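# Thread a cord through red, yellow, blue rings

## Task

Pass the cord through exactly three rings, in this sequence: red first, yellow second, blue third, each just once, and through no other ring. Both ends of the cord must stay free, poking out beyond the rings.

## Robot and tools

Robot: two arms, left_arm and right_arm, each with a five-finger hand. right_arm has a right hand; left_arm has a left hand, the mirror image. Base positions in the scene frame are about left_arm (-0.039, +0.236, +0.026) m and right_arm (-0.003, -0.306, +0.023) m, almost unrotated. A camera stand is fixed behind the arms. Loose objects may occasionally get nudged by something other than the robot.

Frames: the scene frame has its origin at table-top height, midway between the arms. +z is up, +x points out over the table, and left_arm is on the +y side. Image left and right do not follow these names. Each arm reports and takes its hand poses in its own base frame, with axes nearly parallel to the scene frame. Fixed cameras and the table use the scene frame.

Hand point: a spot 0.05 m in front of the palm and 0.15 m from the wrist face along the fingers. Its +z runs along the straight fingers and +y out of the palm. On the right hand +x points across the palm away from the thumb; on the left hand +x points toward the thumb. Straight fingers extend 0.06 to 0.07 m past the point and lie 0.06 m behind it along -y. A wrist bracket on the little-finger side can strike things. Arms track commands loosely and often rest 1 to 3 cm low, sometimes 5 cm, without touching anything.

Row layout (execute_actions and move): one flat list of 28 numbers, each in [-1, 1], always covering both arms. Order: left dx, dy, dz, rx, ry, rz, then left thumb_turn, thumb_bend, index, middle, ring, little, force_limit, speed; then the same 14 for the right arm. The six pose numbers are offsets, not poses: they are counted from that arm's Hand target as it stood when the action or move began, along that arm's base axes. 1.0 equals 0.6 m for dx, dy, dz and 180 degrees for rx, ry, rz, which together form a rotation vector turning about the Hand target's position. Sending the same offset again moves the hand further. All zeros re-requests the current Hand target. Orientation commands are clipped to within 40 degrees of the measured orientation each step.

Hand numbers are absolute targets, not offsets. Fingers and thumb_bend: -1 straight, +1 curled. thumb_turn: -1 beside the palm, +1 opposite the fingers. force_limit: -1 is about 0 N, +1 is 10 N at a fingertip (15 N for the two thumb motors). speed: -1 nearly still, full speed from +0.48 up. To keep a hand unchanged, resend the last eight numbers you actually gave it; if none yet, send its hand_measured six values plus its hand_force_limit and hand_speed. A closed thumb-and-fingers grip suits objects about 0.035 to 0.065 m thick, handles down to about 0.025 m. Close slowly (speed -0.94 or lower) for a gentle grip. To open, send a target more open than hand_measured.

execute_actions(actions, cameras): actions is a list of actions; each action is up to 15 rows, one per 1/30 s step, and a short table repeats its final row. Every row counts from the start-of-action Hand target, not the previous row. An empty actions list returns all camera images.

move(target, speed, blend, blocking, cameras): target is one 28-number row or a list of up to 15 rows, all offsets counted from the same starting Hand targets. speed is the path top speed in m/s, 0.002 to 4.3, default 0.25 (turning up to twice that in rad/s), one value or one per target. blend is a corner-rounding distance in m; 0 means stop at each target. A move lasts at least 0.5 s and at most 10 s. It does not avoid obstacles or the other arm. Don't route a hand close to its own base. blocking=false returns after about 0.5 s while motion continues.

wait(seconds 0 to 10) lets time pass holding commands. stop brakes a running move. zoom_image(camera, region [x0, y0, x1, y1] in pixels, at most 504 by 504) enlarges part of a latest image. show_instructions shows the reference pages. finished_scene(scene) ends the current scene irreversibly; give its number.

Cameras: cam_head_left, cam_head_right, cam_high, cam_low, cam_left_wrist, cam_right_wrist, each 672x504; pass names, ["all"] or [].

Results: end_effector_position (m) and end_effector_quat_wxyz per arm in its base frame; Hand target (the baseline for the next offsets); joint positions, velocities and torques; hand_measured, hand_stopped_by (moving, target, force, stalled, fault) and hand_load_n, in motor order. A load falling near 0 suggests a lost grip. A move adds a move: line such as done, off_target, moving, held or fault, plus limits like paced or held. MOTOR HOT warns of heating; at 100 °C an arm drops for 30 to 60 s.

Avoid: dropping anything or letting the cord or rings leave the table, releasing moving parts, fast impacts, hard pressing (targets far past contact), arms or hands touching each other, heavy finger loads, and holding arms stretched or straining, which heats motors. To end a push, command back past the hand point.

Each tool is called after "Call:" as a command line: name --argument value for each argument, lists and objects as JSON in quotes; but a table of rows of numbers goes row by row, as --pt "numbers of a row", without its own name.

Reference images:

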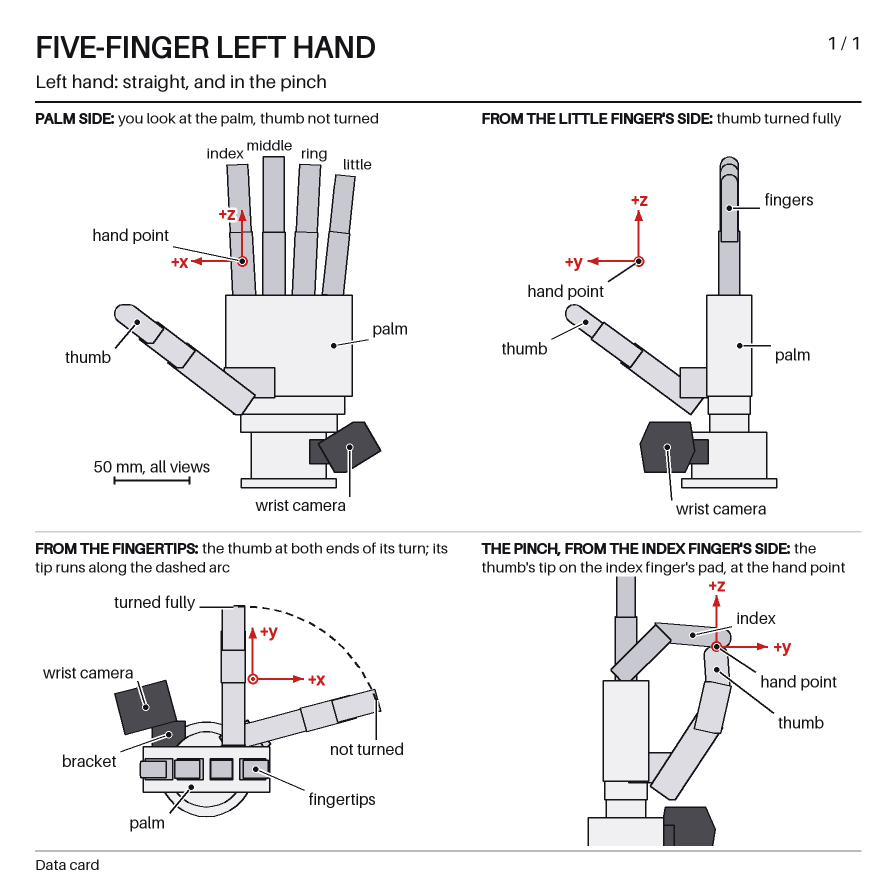

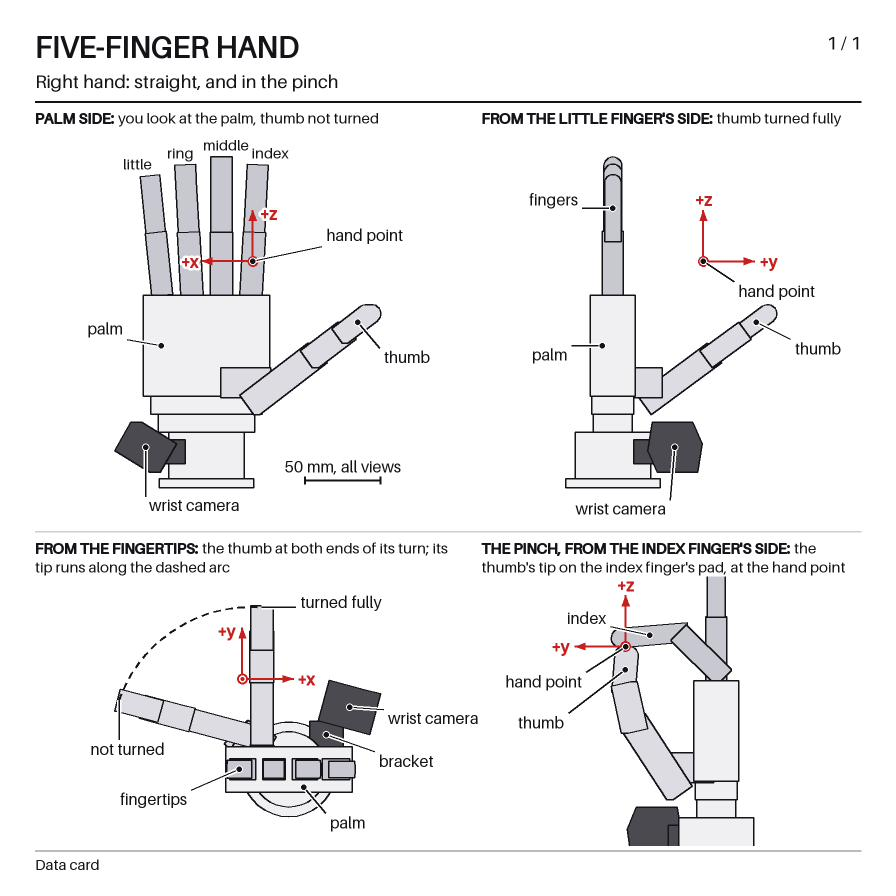

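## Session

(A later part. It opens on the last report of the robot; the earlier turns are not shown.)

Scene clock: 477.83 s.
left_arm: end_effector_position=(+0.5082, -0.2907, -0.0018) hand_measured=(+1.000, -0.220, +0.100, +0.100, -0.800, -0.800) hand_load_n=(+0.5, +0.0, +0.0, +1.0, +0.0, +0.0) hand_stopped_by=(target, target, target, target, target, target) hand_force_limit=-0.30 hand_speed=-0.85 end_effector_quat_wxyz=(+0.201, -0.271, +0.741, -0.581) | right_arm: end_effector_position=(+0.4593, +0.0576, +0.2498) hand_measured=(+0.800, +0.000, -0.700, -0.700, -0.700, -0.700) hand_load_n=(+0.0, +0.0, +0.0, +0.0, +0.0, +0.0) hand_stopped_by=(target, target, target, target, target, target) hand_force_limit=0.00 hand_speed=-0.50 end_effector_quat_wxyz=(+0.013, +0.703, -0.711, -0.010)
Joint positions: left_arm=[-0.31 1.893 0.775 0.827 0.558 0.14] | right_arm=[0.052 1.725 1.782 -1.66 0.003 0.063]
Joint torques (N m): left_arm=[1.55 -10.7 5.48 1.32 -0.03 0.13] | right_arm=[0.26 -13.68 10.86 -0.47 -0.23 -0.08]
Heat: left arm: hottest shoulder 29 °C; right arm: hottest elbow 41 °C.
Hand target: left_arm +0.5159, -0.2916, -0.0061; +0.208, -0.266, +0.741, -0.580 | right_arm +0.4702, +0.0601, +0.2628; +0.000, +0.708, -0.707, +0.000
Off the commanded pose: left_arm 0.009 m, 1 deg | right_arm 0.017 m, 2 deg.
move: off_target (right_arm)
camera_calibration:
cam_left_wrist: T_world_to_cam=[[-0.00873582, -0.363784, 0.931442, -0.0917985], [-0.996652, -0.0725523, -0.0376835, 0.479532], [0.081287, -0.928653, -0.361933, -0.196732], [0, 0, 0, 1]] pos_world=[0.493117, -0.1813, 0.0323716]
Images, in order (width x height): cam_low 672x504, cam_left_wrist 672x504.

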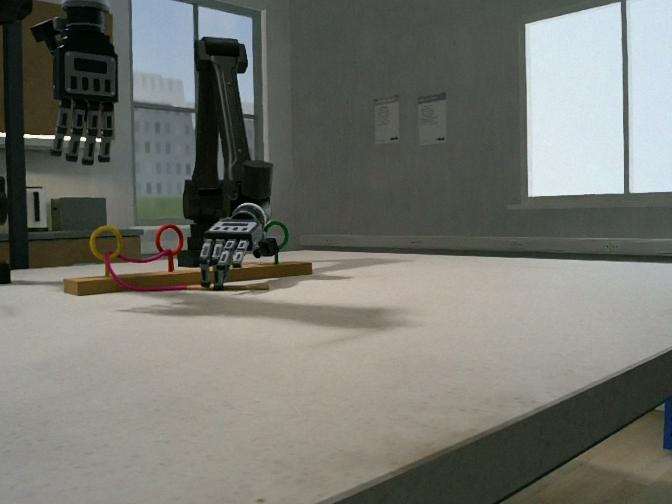

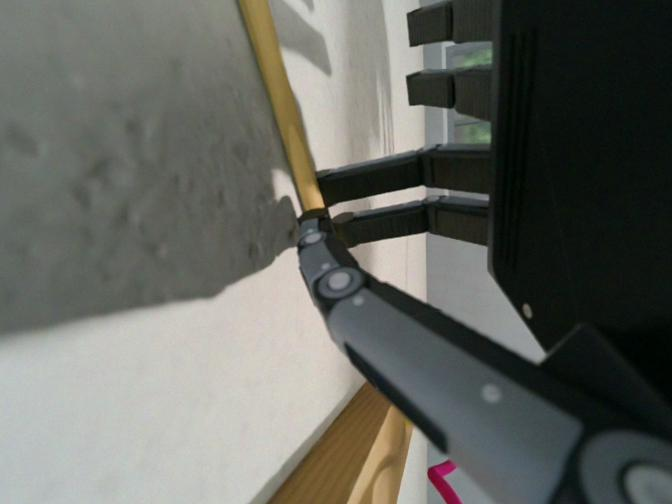

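Call:
move --target '[0,0,-0.01,0,0,0,1,-0.22,0.16,0.16,-0.8,-0.8,-0.3,-0.85,0,0,0,0,0,0,0.8,0,-0.7,-0.7,-0.7,-0.7,0.0,-0.5]' --speed 0.03 --cameras '["cam_left_wrist","cam_low"]'

Call:
zoom_image --camera "cam_left_wrist" --region '[200, 140, 440, 380]'

Scene clock: 480.17 s.
left_arm: end_effector_position=(+0.5093, -0.2910, -0.0022) hand_measured=(+1.000, -0.220, +0.160, +0.160, -0.800, -0.800) hand_load_n=(+0.0, +0.0, +0.5, -1.5, +0.0, -0.5) hand_stopped_by=(target, target, target, target, target, target) hand_force_limit=-0.30 hand_speed=-0.85 end_effector_quat_wxyz=(+0.204, -0.268, +0.739, -0.583) | right_arm: end_effector_position=(+0.4593, +0.0576, +0.2498) hand_measured=(+0.800, +0.000, -0.700, -0.700, -0.700, -0.700) hand_load_n=(+0.0, +0.0, +0.0, +0.0, +0.0, +0.0) hand_stopped_by=(target, target, target, target, target, target) hand_force_limit=0.00 hand_speed=-0.50 end_effector_quat_wxyz=(+0.013, +0.703, -0.711, -0.010)
Joint positions: left_arm=[-0.31 1.899 0.775 0.843 0.558 0.14] | right_arm=[0.052 1.725 1.782 -1.66 0.003 0.063]
Joint torques (N m): left_arm=[1.61 -9.88 5.45 1.33 -0.03 0.13] | right_arm=[-0.09 -13.8 10.73 -0.4 -0.23 -0.09]
Heat: left arm: hottest shoulder 29 °C; right arm: hottest elbow 41 °C.
Hand target: left_arm +0.5159, -0.2916, -0.0120; +0.208, -0.266, +0.741, -0.580 | right_arm +0.4702, +0.0601, +0.2628; +0.000, +0.708, -0.707, +0.000
Off the commanded pose: left_arm 0.012 m, 1 deg | right_arm 0.017 m, 2 deg.
move: off_target (left_arm, right_arm)
camera_calibration:
cam_left_wrist: T_world_to_cam=[[-0.0172175, -0.361012, 0.932402, -0.0864889], [-0.996267, -0.0727008, -0.0465454, 0.480357], [0.0845898, -0.929723, -0.358413, -0.199311], [0, 0, 0, 1]] pos_world=[0.493934, -0.181605, 0.0315652]
Images, in order (width x height): cam_low 672x504, cam_left_wrist 672x504.

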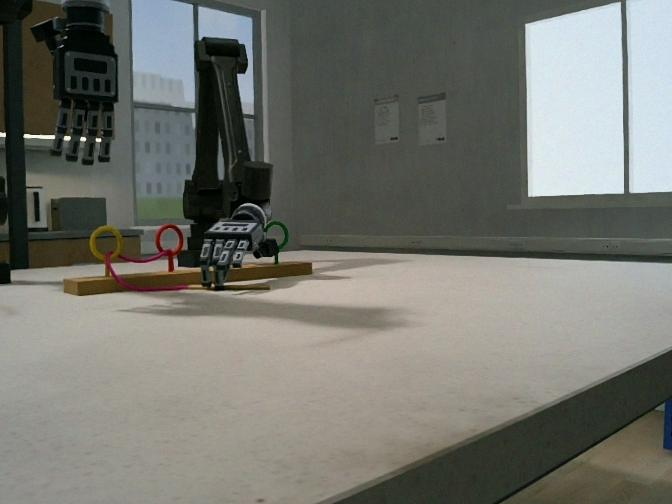

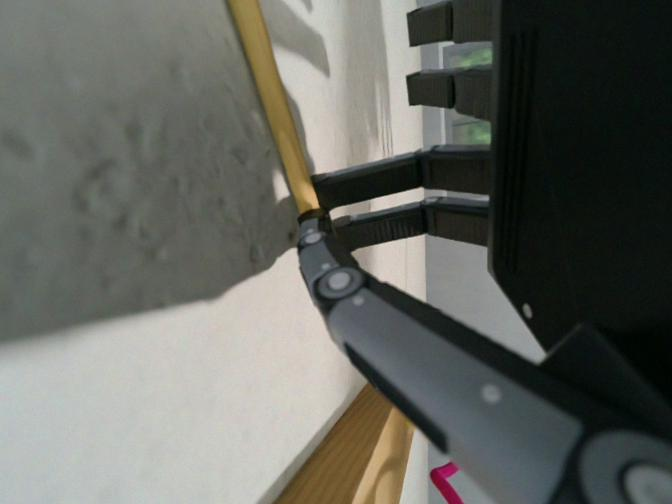

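Scaled by 2.100 from the camera's 672x504 image, which has a finer 960x720 frame.

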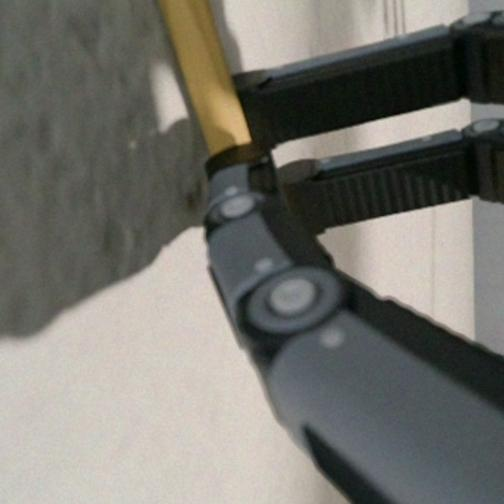

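Call:
move --target '[0,0,0,0,0,0,1,-0.22,0.35,0.35,-0.8,-0.8,-0.2,-0.85,0,0,0,0,0,0,0.8,0,-0.7,-0.7,-0.7,-0.7,0.0,-0.5]' --speed 0.03 --cameras '["cam_left_wrist","cam_low"]'

Call:
zoom_image --camera "cam_left_wrist" --region '[200, 140, 440, 380]'

Scene clock: 482.43 s.
left_arm: end_effector_position=(+0.5098, -0.2913, -0.0021) hand_measured=(+1.000, -0.222, +0.268, +0.184, -0.800, -0.800) hand_load_n=(-0.5, +4.5, +3.5, +4.5, +0.0, +0.0) hand_stopped_by=(target, target, force, force, target, target) hand_force_limit=-0.20 hand_speed=-0.85 end_effector_quat_wxyz=(+0.205, -0.268, +0.739, -0.584) | right_arm: end_effector_position=(+0.4593, +0.0576, +0.2498) hand_measured=(+0.800, +0.000, -0.700, -0.700, -0.700, -0.700) hand_load_n=(+0.0, +0.0, +0.0, +0.0, +0.0, +0.0) hand_stopped_by=(target, target, target, target, target, target) hand_force_limit=0.00 hand_speed=-0.50 end_effector_quat_wxyz=(+0.013, +0.703, -0.711, -0.010)
Joint positions: left_arm=[-0.31 1.901 0.776 0.845 0.558 0.14] | right_arm=[0.052 1.725 1.782 -1.66 0.003 0.063]
Joint torques (N m): left_arm=[1.61 -10.05 5.37 1.24 -0.04 0.14] | right_arm=[-0.09 -14.04 10.74 -0.54 -0.23 -0.08]
Heat: left arm: hottest shoulder 29 °C; right arm: hottest elbow 41 °C.
Hand target: left_arm +0.5159, -0.2916, -0.0119; +0.208, -0.266, +0.741, -0.580 | right_arm +0.4702, +0.0601, +0.2628; +0.000, +0.708, -0.707, +0.000
Off the commanded pose: left_arm 0.012 m, 1 deg | right_arm 0.017 m, 2 deg.
move: off_target (left_arm, right_arm)
camera_calibration:
cam_left_wrist: T_world_to_cam=[[-0.0189834, -0.360363, 0.932619, -0.0854741], [-0.99621, -0.07238, -0.0482453, 0.480922], [0.0848888, -0.93, -0.357623, -0.1998], [0, 0, 0, 1]] pos_world=[0.494438, -0.181807, 0.031464]
Images, in order (width x height): cam_low 672x504, cam_left_wrist 672x504.

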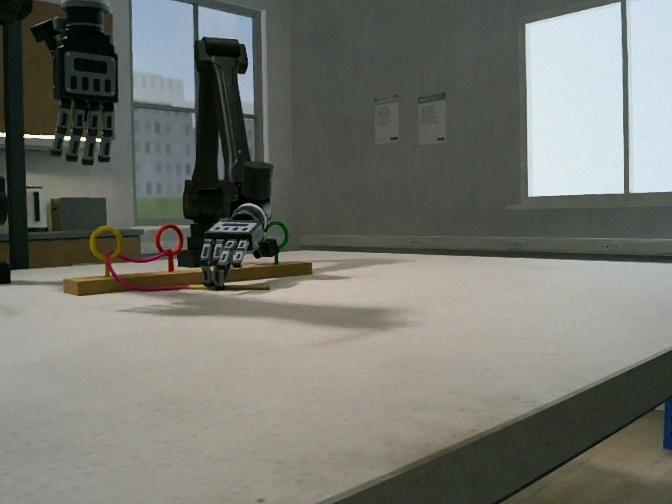

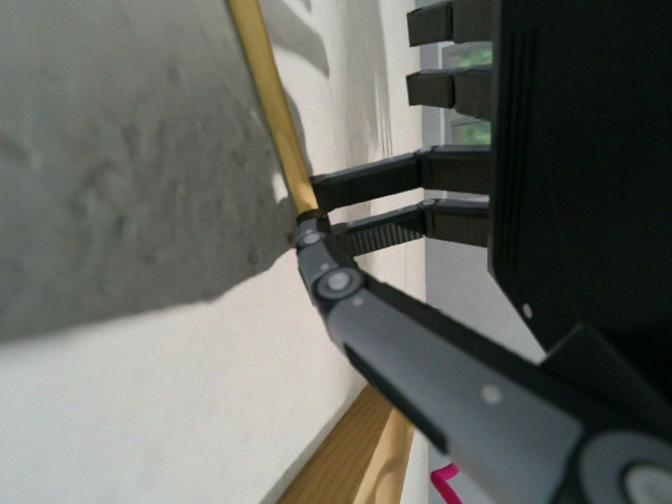

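Scaled by 2.100 from the camera's 672x504 image, which has a finer 960x720 frame.

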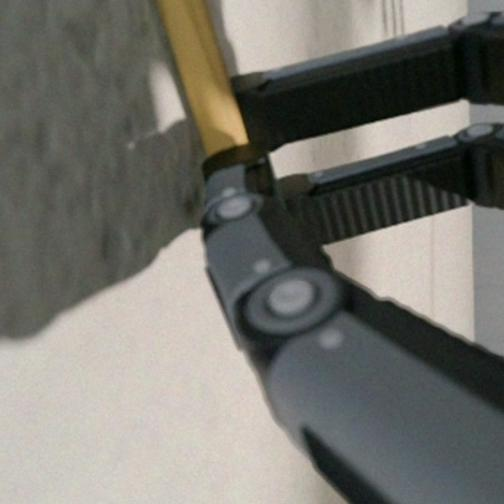

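Call:
move --target '[0,0,0.075,0,0,0,1,-0.22,0.35,0.35,-0.8,-0.8,-0.2,-0.85,0,0,0,0,0,0,0.8,0,-0.7,-0.7,-0.7,-0.7,0.0,-0.5]' --speed 0.05 --cameras '["cam_left_wrist","cam_low"]'

Call:
zoom_image --camera "cam_low" --region '[170, 190, 290, 310]'

Scene clock: 485.27 s.
left_arm: end_effector_position=(+0.5053, -0.2897, +0.0160) hand_measured=(+1.000, -0.220, +0.270, +0.184, -0.800, -0.800) hand_load_n=(+0.0, +0.0, +0.0, +0.0, +0.0, +0.0) hand_stopped_by=(target, target, force, force, target, target) hand_force_limit=-0.20 hand_speed=-0.85 end_effector_quat_wxyz=(+0.193, -0.277, +0.746, -0.574) | right_arm: end_effector_position=(+0.4593, +0.0576, +0.2498) hand_measured=(+0.800, +0.000, -0.700, -0.700, -0.700, -0.700) hand_load_n=(+0.0, +0.0, +0.0, +0.0, +0.0, +0.0) hand_stopped_by=(target, target, target, target, target, target) hand_force_limit=0.00 hand_speed=-0.50 end_effector_quat_wxyz=(+0.013, +0.703, -0.711, -0.010)
Joint positions: left_arm=[-0.31 1.828 0.778 0.731 0.558 0.141] | right_arm=[0.052 1.725 1.782 -1.66 0.003 0.063]
Joint torques (N m): left_arm=[1.55 -13.8 5.86 0.73 -0.01 0.12] | right_arm=[-0.09 -13.51 10.85 -0.47 -0.21 -0.03]
Heat: left arm: hottest shoulder 29 °C; right arm: hottest elbow 41 °C.
Hand target: left_arm +0.5159, -0.2916, +0.0331; +0.208, -0.266, +0.741, -0.580 | right_arm +0.4702, +0.0601, +0.2628; +0.000, +0.708, -0.707, +0.000
Off the commanded pose: left_arm 0.020 m, 2 deg | right_arm 0.017 m, 2 deg.
move: off_target (left_arm, right_arm)
camera_calibration:
cam_left_wrist: T_world_to_cam=[[0.0156742, -0.371844, 0.928163, -0.122677], [-0.997312, -0.072265, -0.0121091, 0.477413], [0.0715764, -0.925478, -0.371977, -0.183221], [0, 0, 0, 1]] pos_world=[0.491166, -0.180683, 0.0514912]
Images, in order (width x height): cam_low 672x504, cam_left_wrist 672x504.

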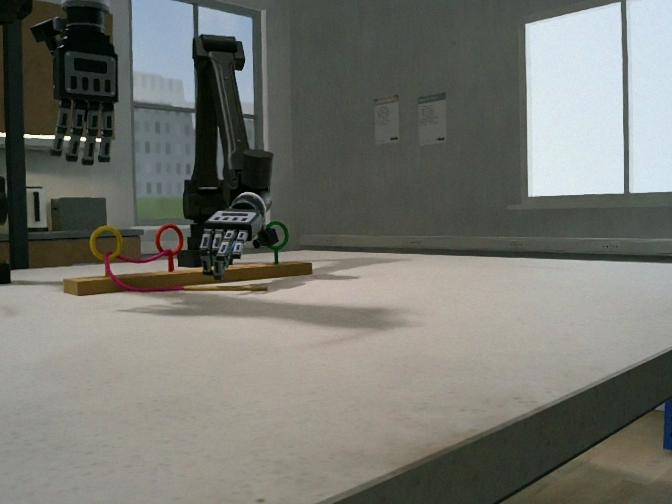

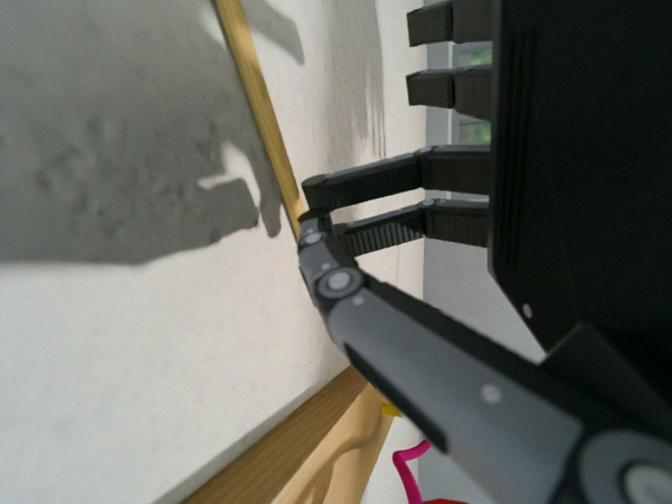

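Scaled by 4.200 from the camera's 672x504 image, which has a finer 960x720 frame.

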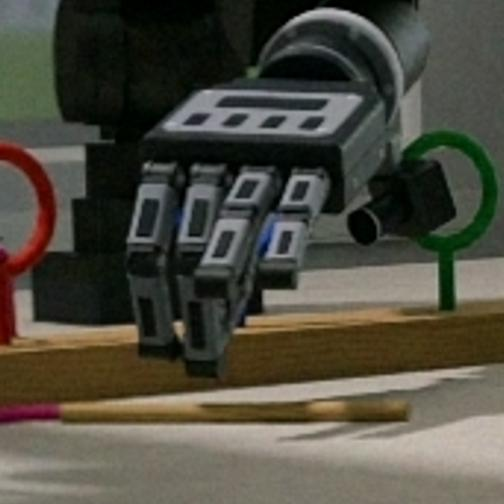

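Call:
move --pt "0 0.0 0.12 0 0 0 1 -0.2 -0.2 -0.2 -0.8 -0.8 -0.3 -0.6 0 0 0 0 0 0 0.8 0 -0.7 -0.7 -0.7 -0.7 0.0 -0.5" --pt "-0.02 0.2 0.2 0 0 0 1 -0.1 -0.2 -0.2 -0.8 -0.8 -0.3 -0.6 -0.11 0.09 -0.17 0 0 0 0.8 0 -0.3 -0.3 -0.3 -0.3 0.0 -0.5" --speed 0.15 --blend 0.02 --cameras '["all"]'

Call:
zoom_image --camera "cam_right_wrist" --region '[260, 130, 510, 380]'

Call:
zoom_image --camera "cam_low" --region '[60, 200, 200, 310]'

Scene clock: 502.07 s.
left_arm: end_effector_position=(+0.4973, -0.1745, +0.1365) hand_measured=(+1.000, -0.100, -0.200, -0.200, -0.800, -0.800) hand_load_n=(+0.0, +0.0, +0.0, +0.0, +0.0, +0.0) hand_stopped_by=(target, target, target, target, target, target) hand_force_limit=-0.30 hand_speed=-0.60 end_effector_quat_wxyz=(+0.193, -0.278, +0.744, -0.577) | right_arm: end_effector_position=(+0.4044, +0.1107, +0.1574) hand_measured=(+0.800, +0.000, -0.300, -0.300, -0.300, -0.300) hand_load_n=(+0.0, +0.0, +0.0, +0.0, +0.0, +0.0) hand_stopped_by=(target, target, target, target, target, target) hand_force_limit=0.00 hand_speed=-0.50 end_effector_quat_wxyz=(+0.008, +0.708, -0.706, -0.004)
Joint positions: left_arm=[-0.047 1.469 0.783 0.3 0.805 0.25] | right_arm=[0.172 1.607 1.391 -1.373 0.002 0.17]
Joint torques (N m): left_arm=[2.02 -10.99 7.64 0.61 0.33 0.12] | right_arm=[0.09 -13.63 6.46 0.24 -0.2 0.03]
Heat: left arm: hottest shoulder 29 °C; right arm: hottest elbow 41 °C.
Hand target: left_arm +0.5038, -0.1716, +0.1529; +0.208, -0.266, +0.741, -0.580 | right_arm +0.4042, +0.1141, +0.1607; +0.000, +0.707, -0.707, +0.000
Off the commanded pose: left_arm 0.018 m, 2 deg | right_arm 0.005 m, 1 deg.
move: off_target (left_arm); target 2's new numbers were sent with left_arm's hand 0.018 m and 2 deg from that target
camera_calibration:
cam_left_wrist: T_world_to_cam=[[0.0149697, -0.366272, 0.930387, -0.190513], [-0.997222, -0.0733749, -0.012841, 0.479036], [0.0729704, -0.92761, -0.366353, -0.0330579], [0, 0, 0, 1]] pos_world=[0.482969, -0.0652953, 0.171291]
cam_right_wrist: T_world_to_cam=[[-0.972357, -0.233077, -0.0140473, 0.428161], [-0.206703, 0.831228, 0.516076, -0.0890434], [-0.108609, 0.504714, -0.856428, 0.233939], [0, 0, 0, 1]] pos_world=[0.423327, 0.0557372, 0.25232]

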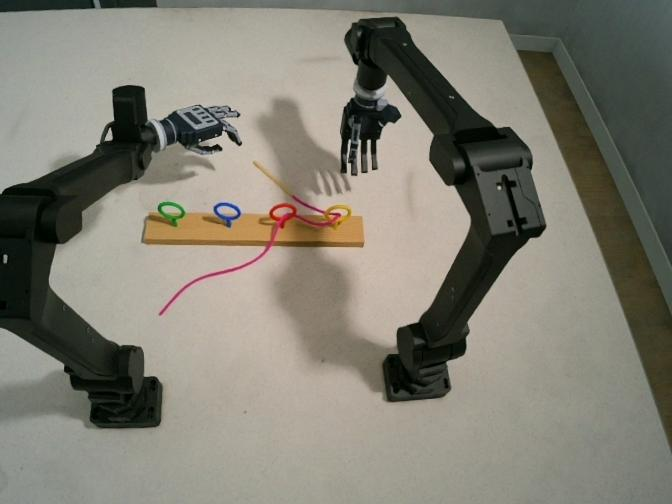

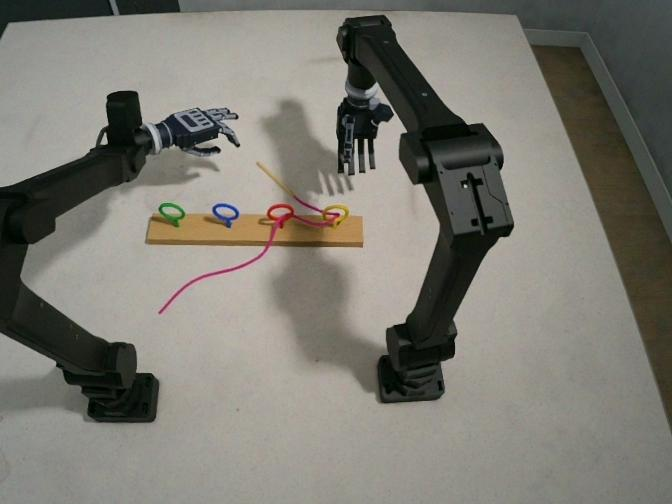

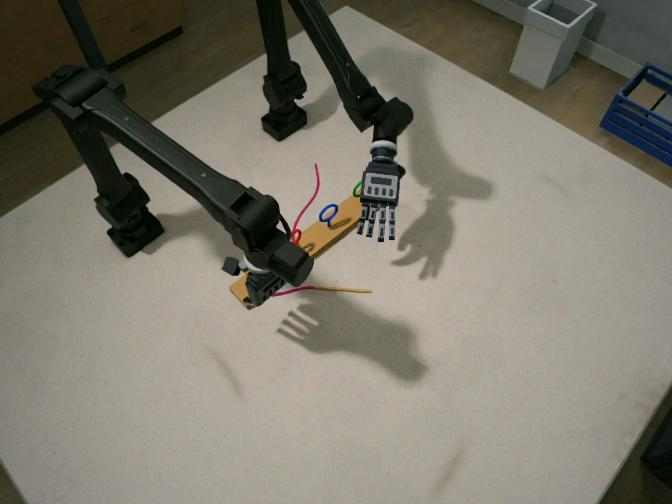

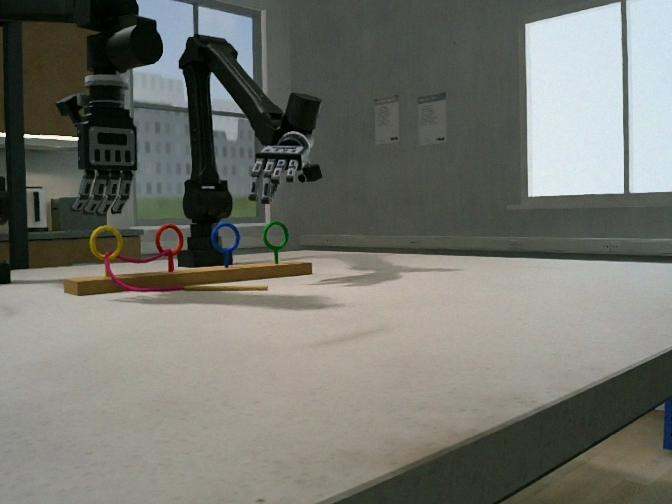

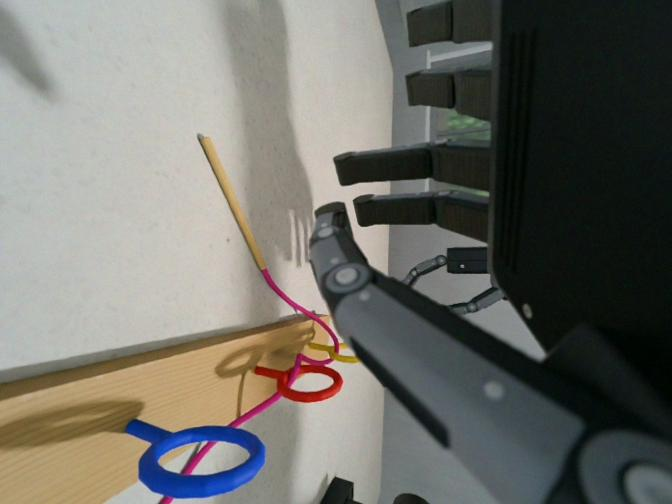

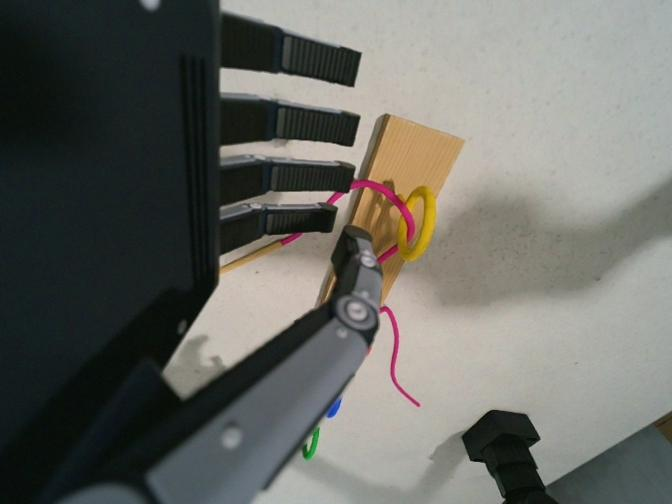

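Scaled by 2.016 from the camera's 672x504 image, which has a finer 960x720 frame.

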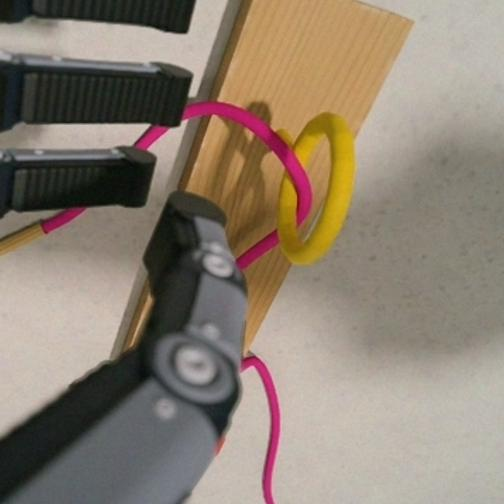

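Scaled by 3.600 from the camera's 672x504 image, which has a finer 960x720 frame.

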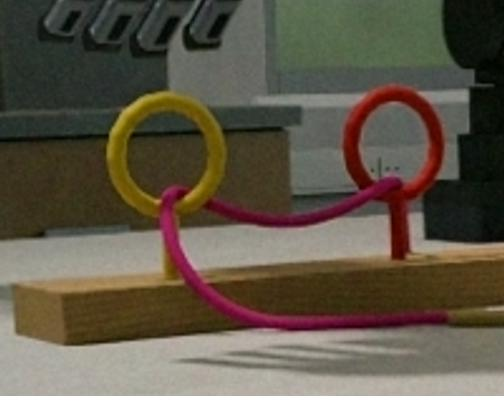

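Call:
move --pt "0 0 0.02 0 0 0 1 0 -0.2 -0.2 -0.8 -0.8 -0.3 -0.6 0.06 -0.29 0.08 0 0 0 0.8 0 -0.3 -0.3 -0.3 -0.3 0.0 -0.5" --pt "-0.057 -0.213 -0.02 0.009 0.028 -0.0915 1 0 -0.2 -0.2 -0.8 -0.8 -0.3 -0.6 0.06 -0.29 0.08 0 0 0 0.8 0 -0.3 -0.3 -0.3 -0.3 0.0 -0.5" --pt "-0.137 -0.434 -0.1 0.0179 0.0569 -0.1831 1 0 -0.2 -0.2 -0.8 -0.8 -0.3 -0.6 0.06 -0.29 0.08 0 0 0 0.8 0 -0.3 -0.3 -0.3 -0.3 0.0 -0.5" --speed 0.15 --blend 0.02 --cameras '["cam_low","cam_left_wrist","cam_right_wrist","cam_head_left"]'

Call:
zoom_image --camera "cam_low" --region '[60, 200, 200, 310]'

Call:
zoom_image --camera "cam_right_wrist" --region '[330, 130, 530, 330]'

Scene clock: 524.27 s.
left_arm: end_effector_position=(+0.4097, -0.4225, +0.0838) hand_measured=(+1.000, +0.000, -0.200, -0.200, -0.800, -0.800) hand_load_n=(+0.0, +0.0, +0.0, +0.0, -0.5, +0.0) hand_stopped_by=(target, target, target, target, target, target) hand_force_limit=-0.30 hand_speed=-0.60 end_effector_quat_wxyz=(-0.032, -0.102, +0.820, -0.563) | right_arm: end_effector_position=(+0.4267, -0.0562, +0.1972) hand_measured=(+0.800, +0.000, -0.300, -0.300, -0.300, -0.300) hand_load_n=(+0.0, +0.0, +0.0, +0.0, +0.0, +0.0) hand_stopped_by=(target, target, target, target, target, target) hand_force_limit=0.00 hand_speed=-0.50 end_effector_quat_wxyz=(+0.009, +0.705, -0.709, -0.011)
Joint positions: left_arm=[-0.531 1.749 1.056 0.086 0.878 0.31] | right_arm=[-0.175 1.657 1.556 -1.499 0.003 -0.171]
Joint torques (N m): left_arm=[1.2 -12.16 9.25 0.44 0.47 0.11] | right_arm=[-0.85 -12.45 10.77 -0.44 -0.18 -0.07]
Heat: left arm: hottest shoulder 30 °C; right arm: hottest elbow 39 °C.
Hand target: left_arm +0.4217, -0.4319, +0.0931; -0.024, -0.089, +0.817, -0.569 | right_arm +0.4403, -0.0600, +0.2087; +0.000, +0.707, -0.707, +0.000
Off the commanded pose: left_arm 0.018 m, 2 deg | right_arm 0.018 m, 2 deg.
move: off_target (left_arm, right_arm)
camera_calibration:
cam_left_wrist: T_world_to_cam=[[-0.0473856, -0.405834, 0.912717, -0.22062], [-0.869354, 0.466743, 0.1624, 0.533943], [-0.491912, -0.785779, -0.374931, 0.016044], [0, 0, 0, 1]] pos_world=[0.461624, -0.326142, 0.120667]
cam_right_wrist: T_world_to_cam=[[-0.974231, -0.225503, -0.00474012, 0.410873], [-0.194397, 0.828816, 0.524665, 0.0266387], [-0.114385, 0.512067, -0.851295, 0.356469], [0, 0, 0, 1]] pos_world=[0.446238, -0.111962, 0.291432]
Images, in order (width x height): cam_head_left 672x504, cam_low 672x504, cam_left_wrist 672x504, cam_right_wrist 672x504.

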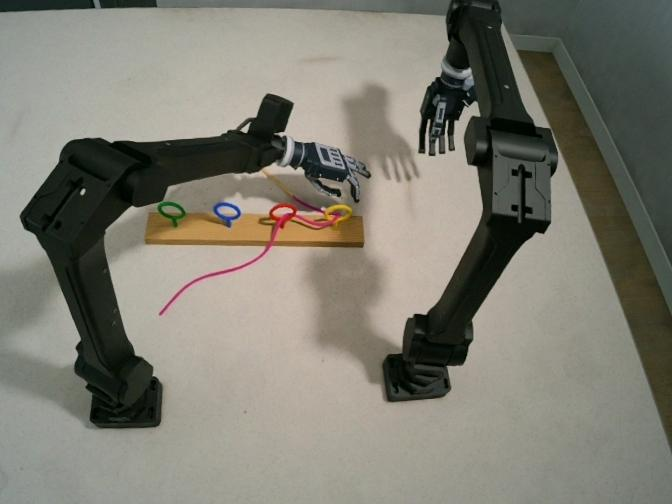

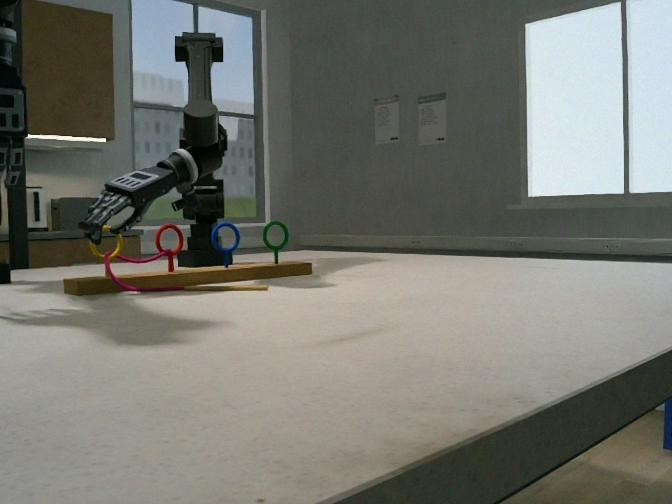

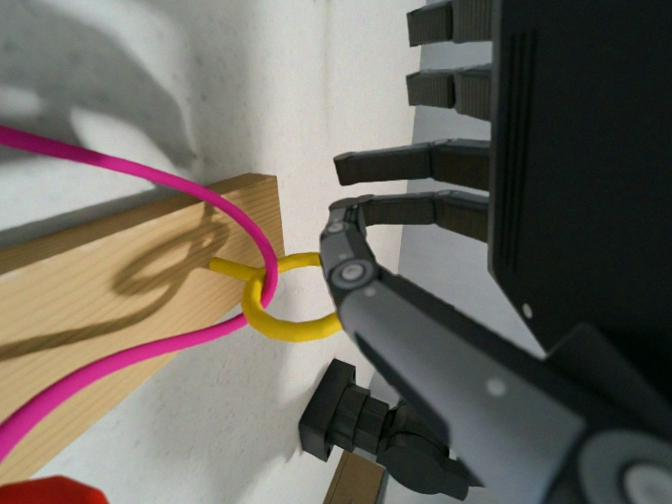

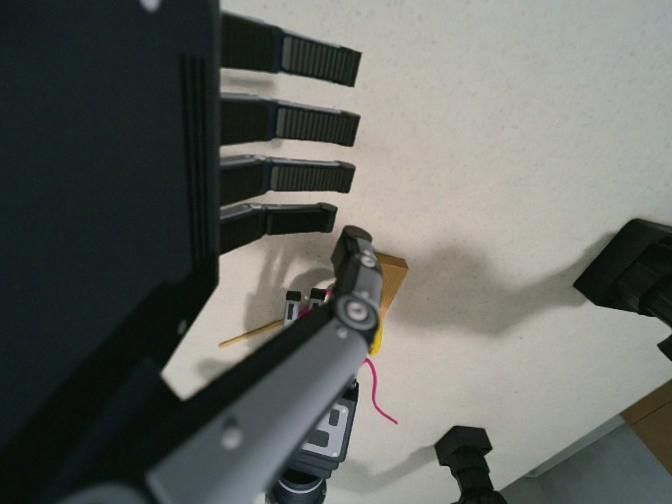

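Scaled by 3.600 from the camera's 672x504 image, which has a finer 960x720 frame.

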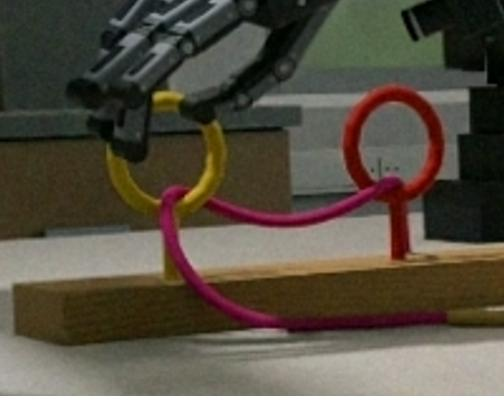

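Scaled by 2.520 from the camera's 672x504 image, which has a finer 960x720 frame.

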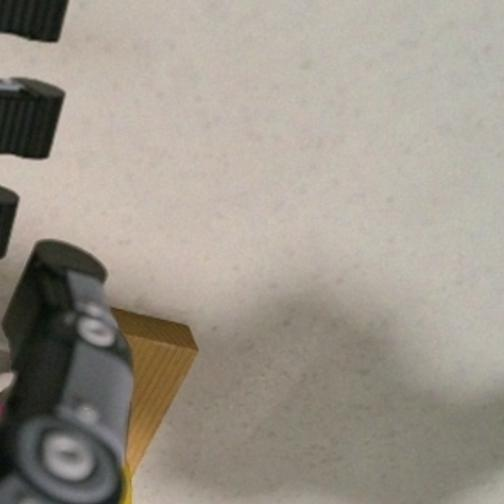

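Call:
execute_actions --actions '[]'

Scene clock: 531.47 s.
left_arm: end_effector_position=(+0.4097, -0.4225, +0.0838) hand_measured=(+1.000, +0.000, -0.200, -0.200, -0.800, -0.800) hand_load_n=(+0.0, +0.0, +0.0, +0.0, +0.0, +0.0) hand_stopped_by=(target, target, target, target, target, target) hand_force_limit=-0.30 hand_speed=-0.60 end_effector_quat_wxyz=(-0.032, -0.102, +0.820, -0.563) | right_arm: end_effector_position=(+0.4267, -0.0562, +0.1972) hand_measured=(+0.800, +0.000, -0.300, -0.300, -0.300, -0.300) hand_load_n=(+0.0, +0.0, +0.0, +0.0, +0.0, +0.0) hand_stopped_by=(target, target, target, target, target, target) hand_force_limit=0.00 hand_speed=-0.50 end_effector_quat_wxyz=(+0.009, +0.705, -0.709, -0.011)
Joint positions: left_arm=[-0.531 1.749 1.056 0.086 0.878 0.31] | right_arm=[-0.175 1.657 1.556 -1.499 0.003 -0.171]
Joint velocities: within noise
Joint torques (N m): left_arm=[1.2 -12.1 9.24 0.47 0.47 0.12] | right_arm=[-0.5 -12.4 10.65 -0.31 -0.18 -0.08]
Heat: left arm: hottest shoulder 30 °C; right arm: hottest elbow 40 °C.
Hand target: left_arm +0.4217, -0.4320, +0.0931; -0.024, -0.089, +0.817, -0.569 | right_arm +0.4403, -0.0600, +0.2087; +0.000, +0.707, -0.707, +0.000
Off the commanded pose: left_arm 0.018 m, 2 deg | right_arm 0.018 m, 2 deg.
camera_calibration:
cam_left_wrist: T_world_to_cam=[[-0.0473856, -0.405834, 0.912717, -0.22062], [-0.869354, 0.466743, 0.1624, 0.533943], [-0.491912, -0.785779, -0.374931, 0.016044], [0, 0, 0, 1]] pos_world=[0.461624, -0.326142, 0.120667]
cam_right_wrist: T_world_to_cam=[[-0.974231, -0.225503, -0.00474012, 0.410873], [-0.194397, 0.828816, 0.524665, 0.0266387], [-0.114385, 0.512067, -0.851295, 0.356469], [0, 0, 0, 1]] pos_world=[0.446238, -0.111962, 0.291432]

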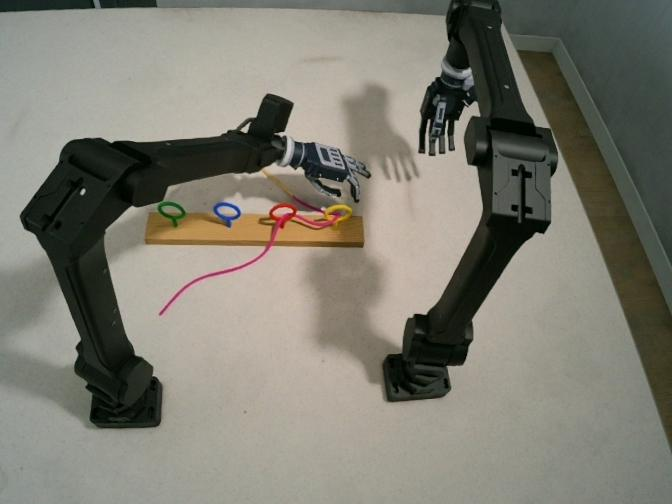

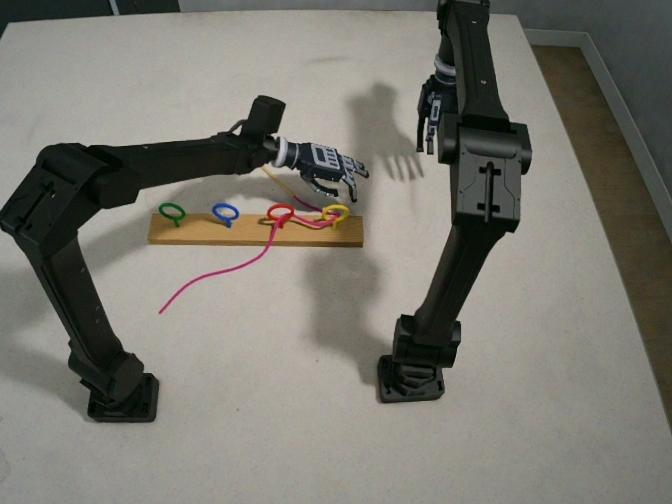

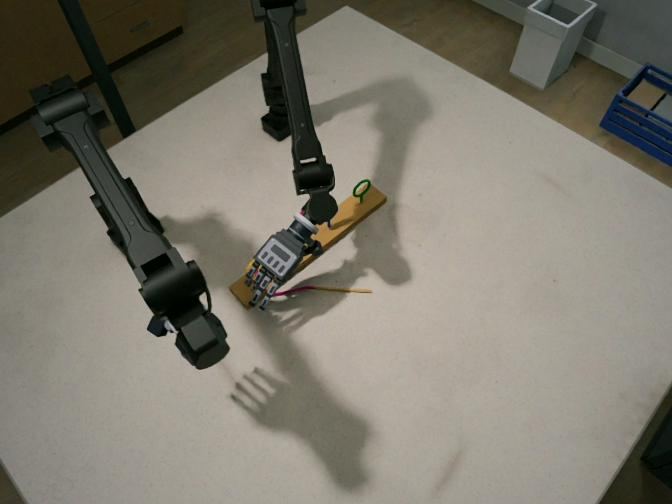

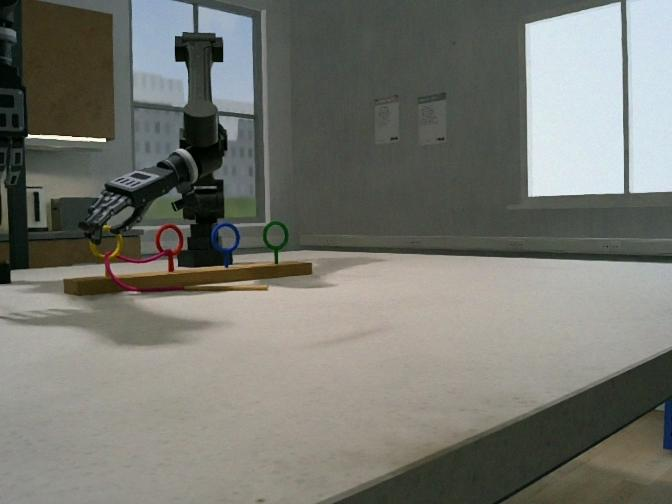

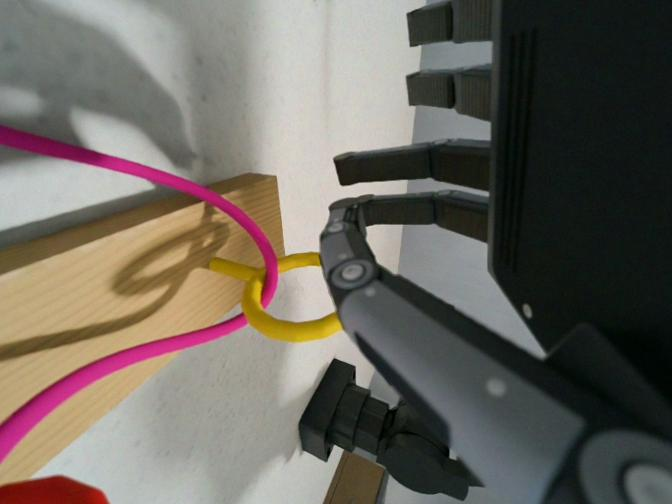

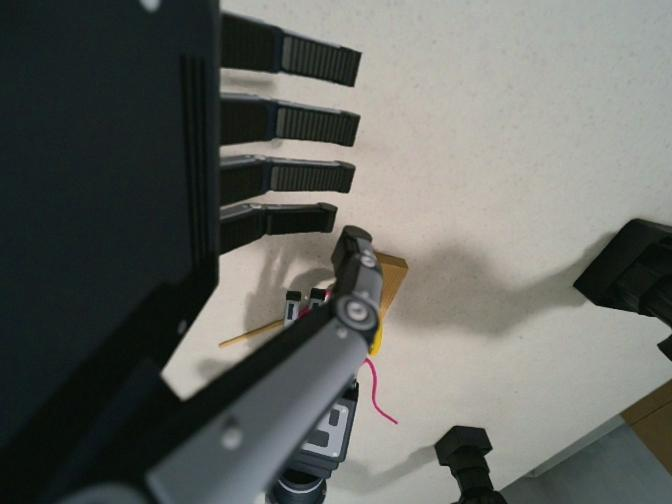

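Call:
move --target '[0.0105,-0.0185,-0.0518,0,0,0, 1,0,-0.2,-0.2,-0.8,-0.8,-0.3,-0.6, 0,0,0,0,0,0, 0.8,0,-0.3,-0.3,-0.3,-0.3,0.0,-0.5]' --speed 0.1 --cameras '["cam_left_wrist","cam_low"]'

Scene clock: 536.00 s.
left_arm: end_effector_position=(+0.4145, -0.4292, +0.0503) hand_measured=(+1.000, +0.000, -0.200, -0.200, -0.800, -0.800) hand_load_n=(+0.0, +0.0, +0.0, +0.0, +0.0, +0.0) hand_stopped_by=(target, target, target, target, target, target) hand_force_limit=-0.30 hand_speed=-0.60 end_effector_quat_wxyz=(-0.038, -0.105, +0.823, -0.558) | right_arm: end_effector_position=(+0.4267, -0.0562, +0.1972) hand_measured=(+0.800, +0.000, -0.300, -0.300, -0.300, -0.300) hand_load_n=(+0.0, +0.0, +0.0, +0.0, +0.0, +0.0) hand_stopped_by=(target, target, target, target, target, target) hand_force_limit=0.00 hand_speed=-0.50 end_effector_quat_wxyz=(+0.009, +0.705, -0.709, -0.011)
Joint positions: left_arm=[-0.537 1.829 1.067 0.137 0.875 0.31] | right_arm=[-0.175 1.657 1.556 -1.499 0.003 -0.171]
Joint torques (N m): left_arm=[0.73 -12.98 8.79 1.37 0.25 0.01] | right_arm=[-0.38 -11.99 10.59 -0.55 -0.19 -0.06]
Heat: left arm: hottest shoulder 30 °C; right arm: hottest elbow 41 °C.
Hand target: left_arm +0.4279, -0.4431, +0.0619; -0.024, -0.089, +0.817, -0.569 | right_arm +0.4403, -0.0600, +0.2087; +0.000, +0.707, -0.707, +0.000
Off the commanded pose: left_arm 0.023 m, 3 deg | right_arm 0.018 m, 2 deg.
move: off_target (left_arm, right_arm)
camera_calibration:
cam_left_wrist: T_world_to_cam=[[-0.0363536, -0.415161, 0.909021, -0.201053], [-0.865327, 0.468088, 0.179175, 0.544745], [-0.499888, -0.780087, -0.376266, 0.00645734], [0, 0, 0, 1]] pos_world=[0.467302, -0.333421, 0.0875865]
Images, in order (width x height): cam_low 672x504, cam_left_wrist 672x504.

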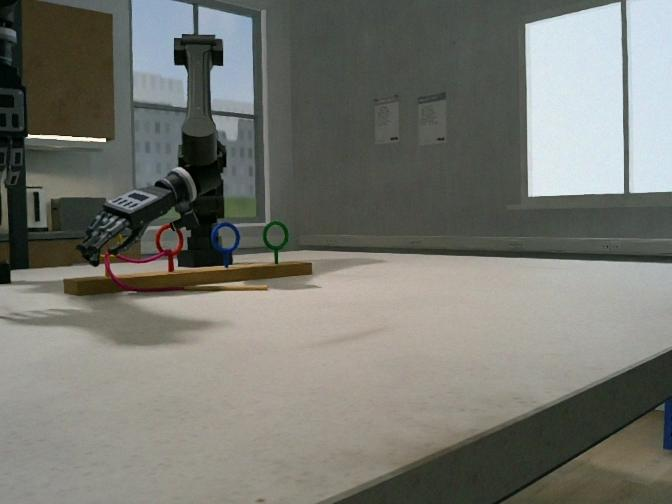

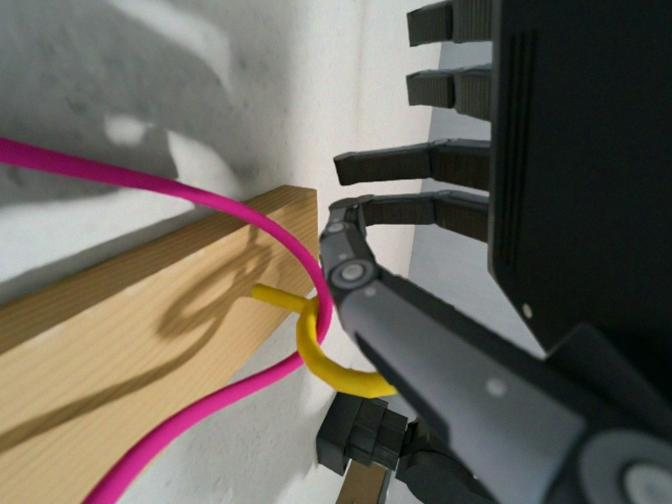

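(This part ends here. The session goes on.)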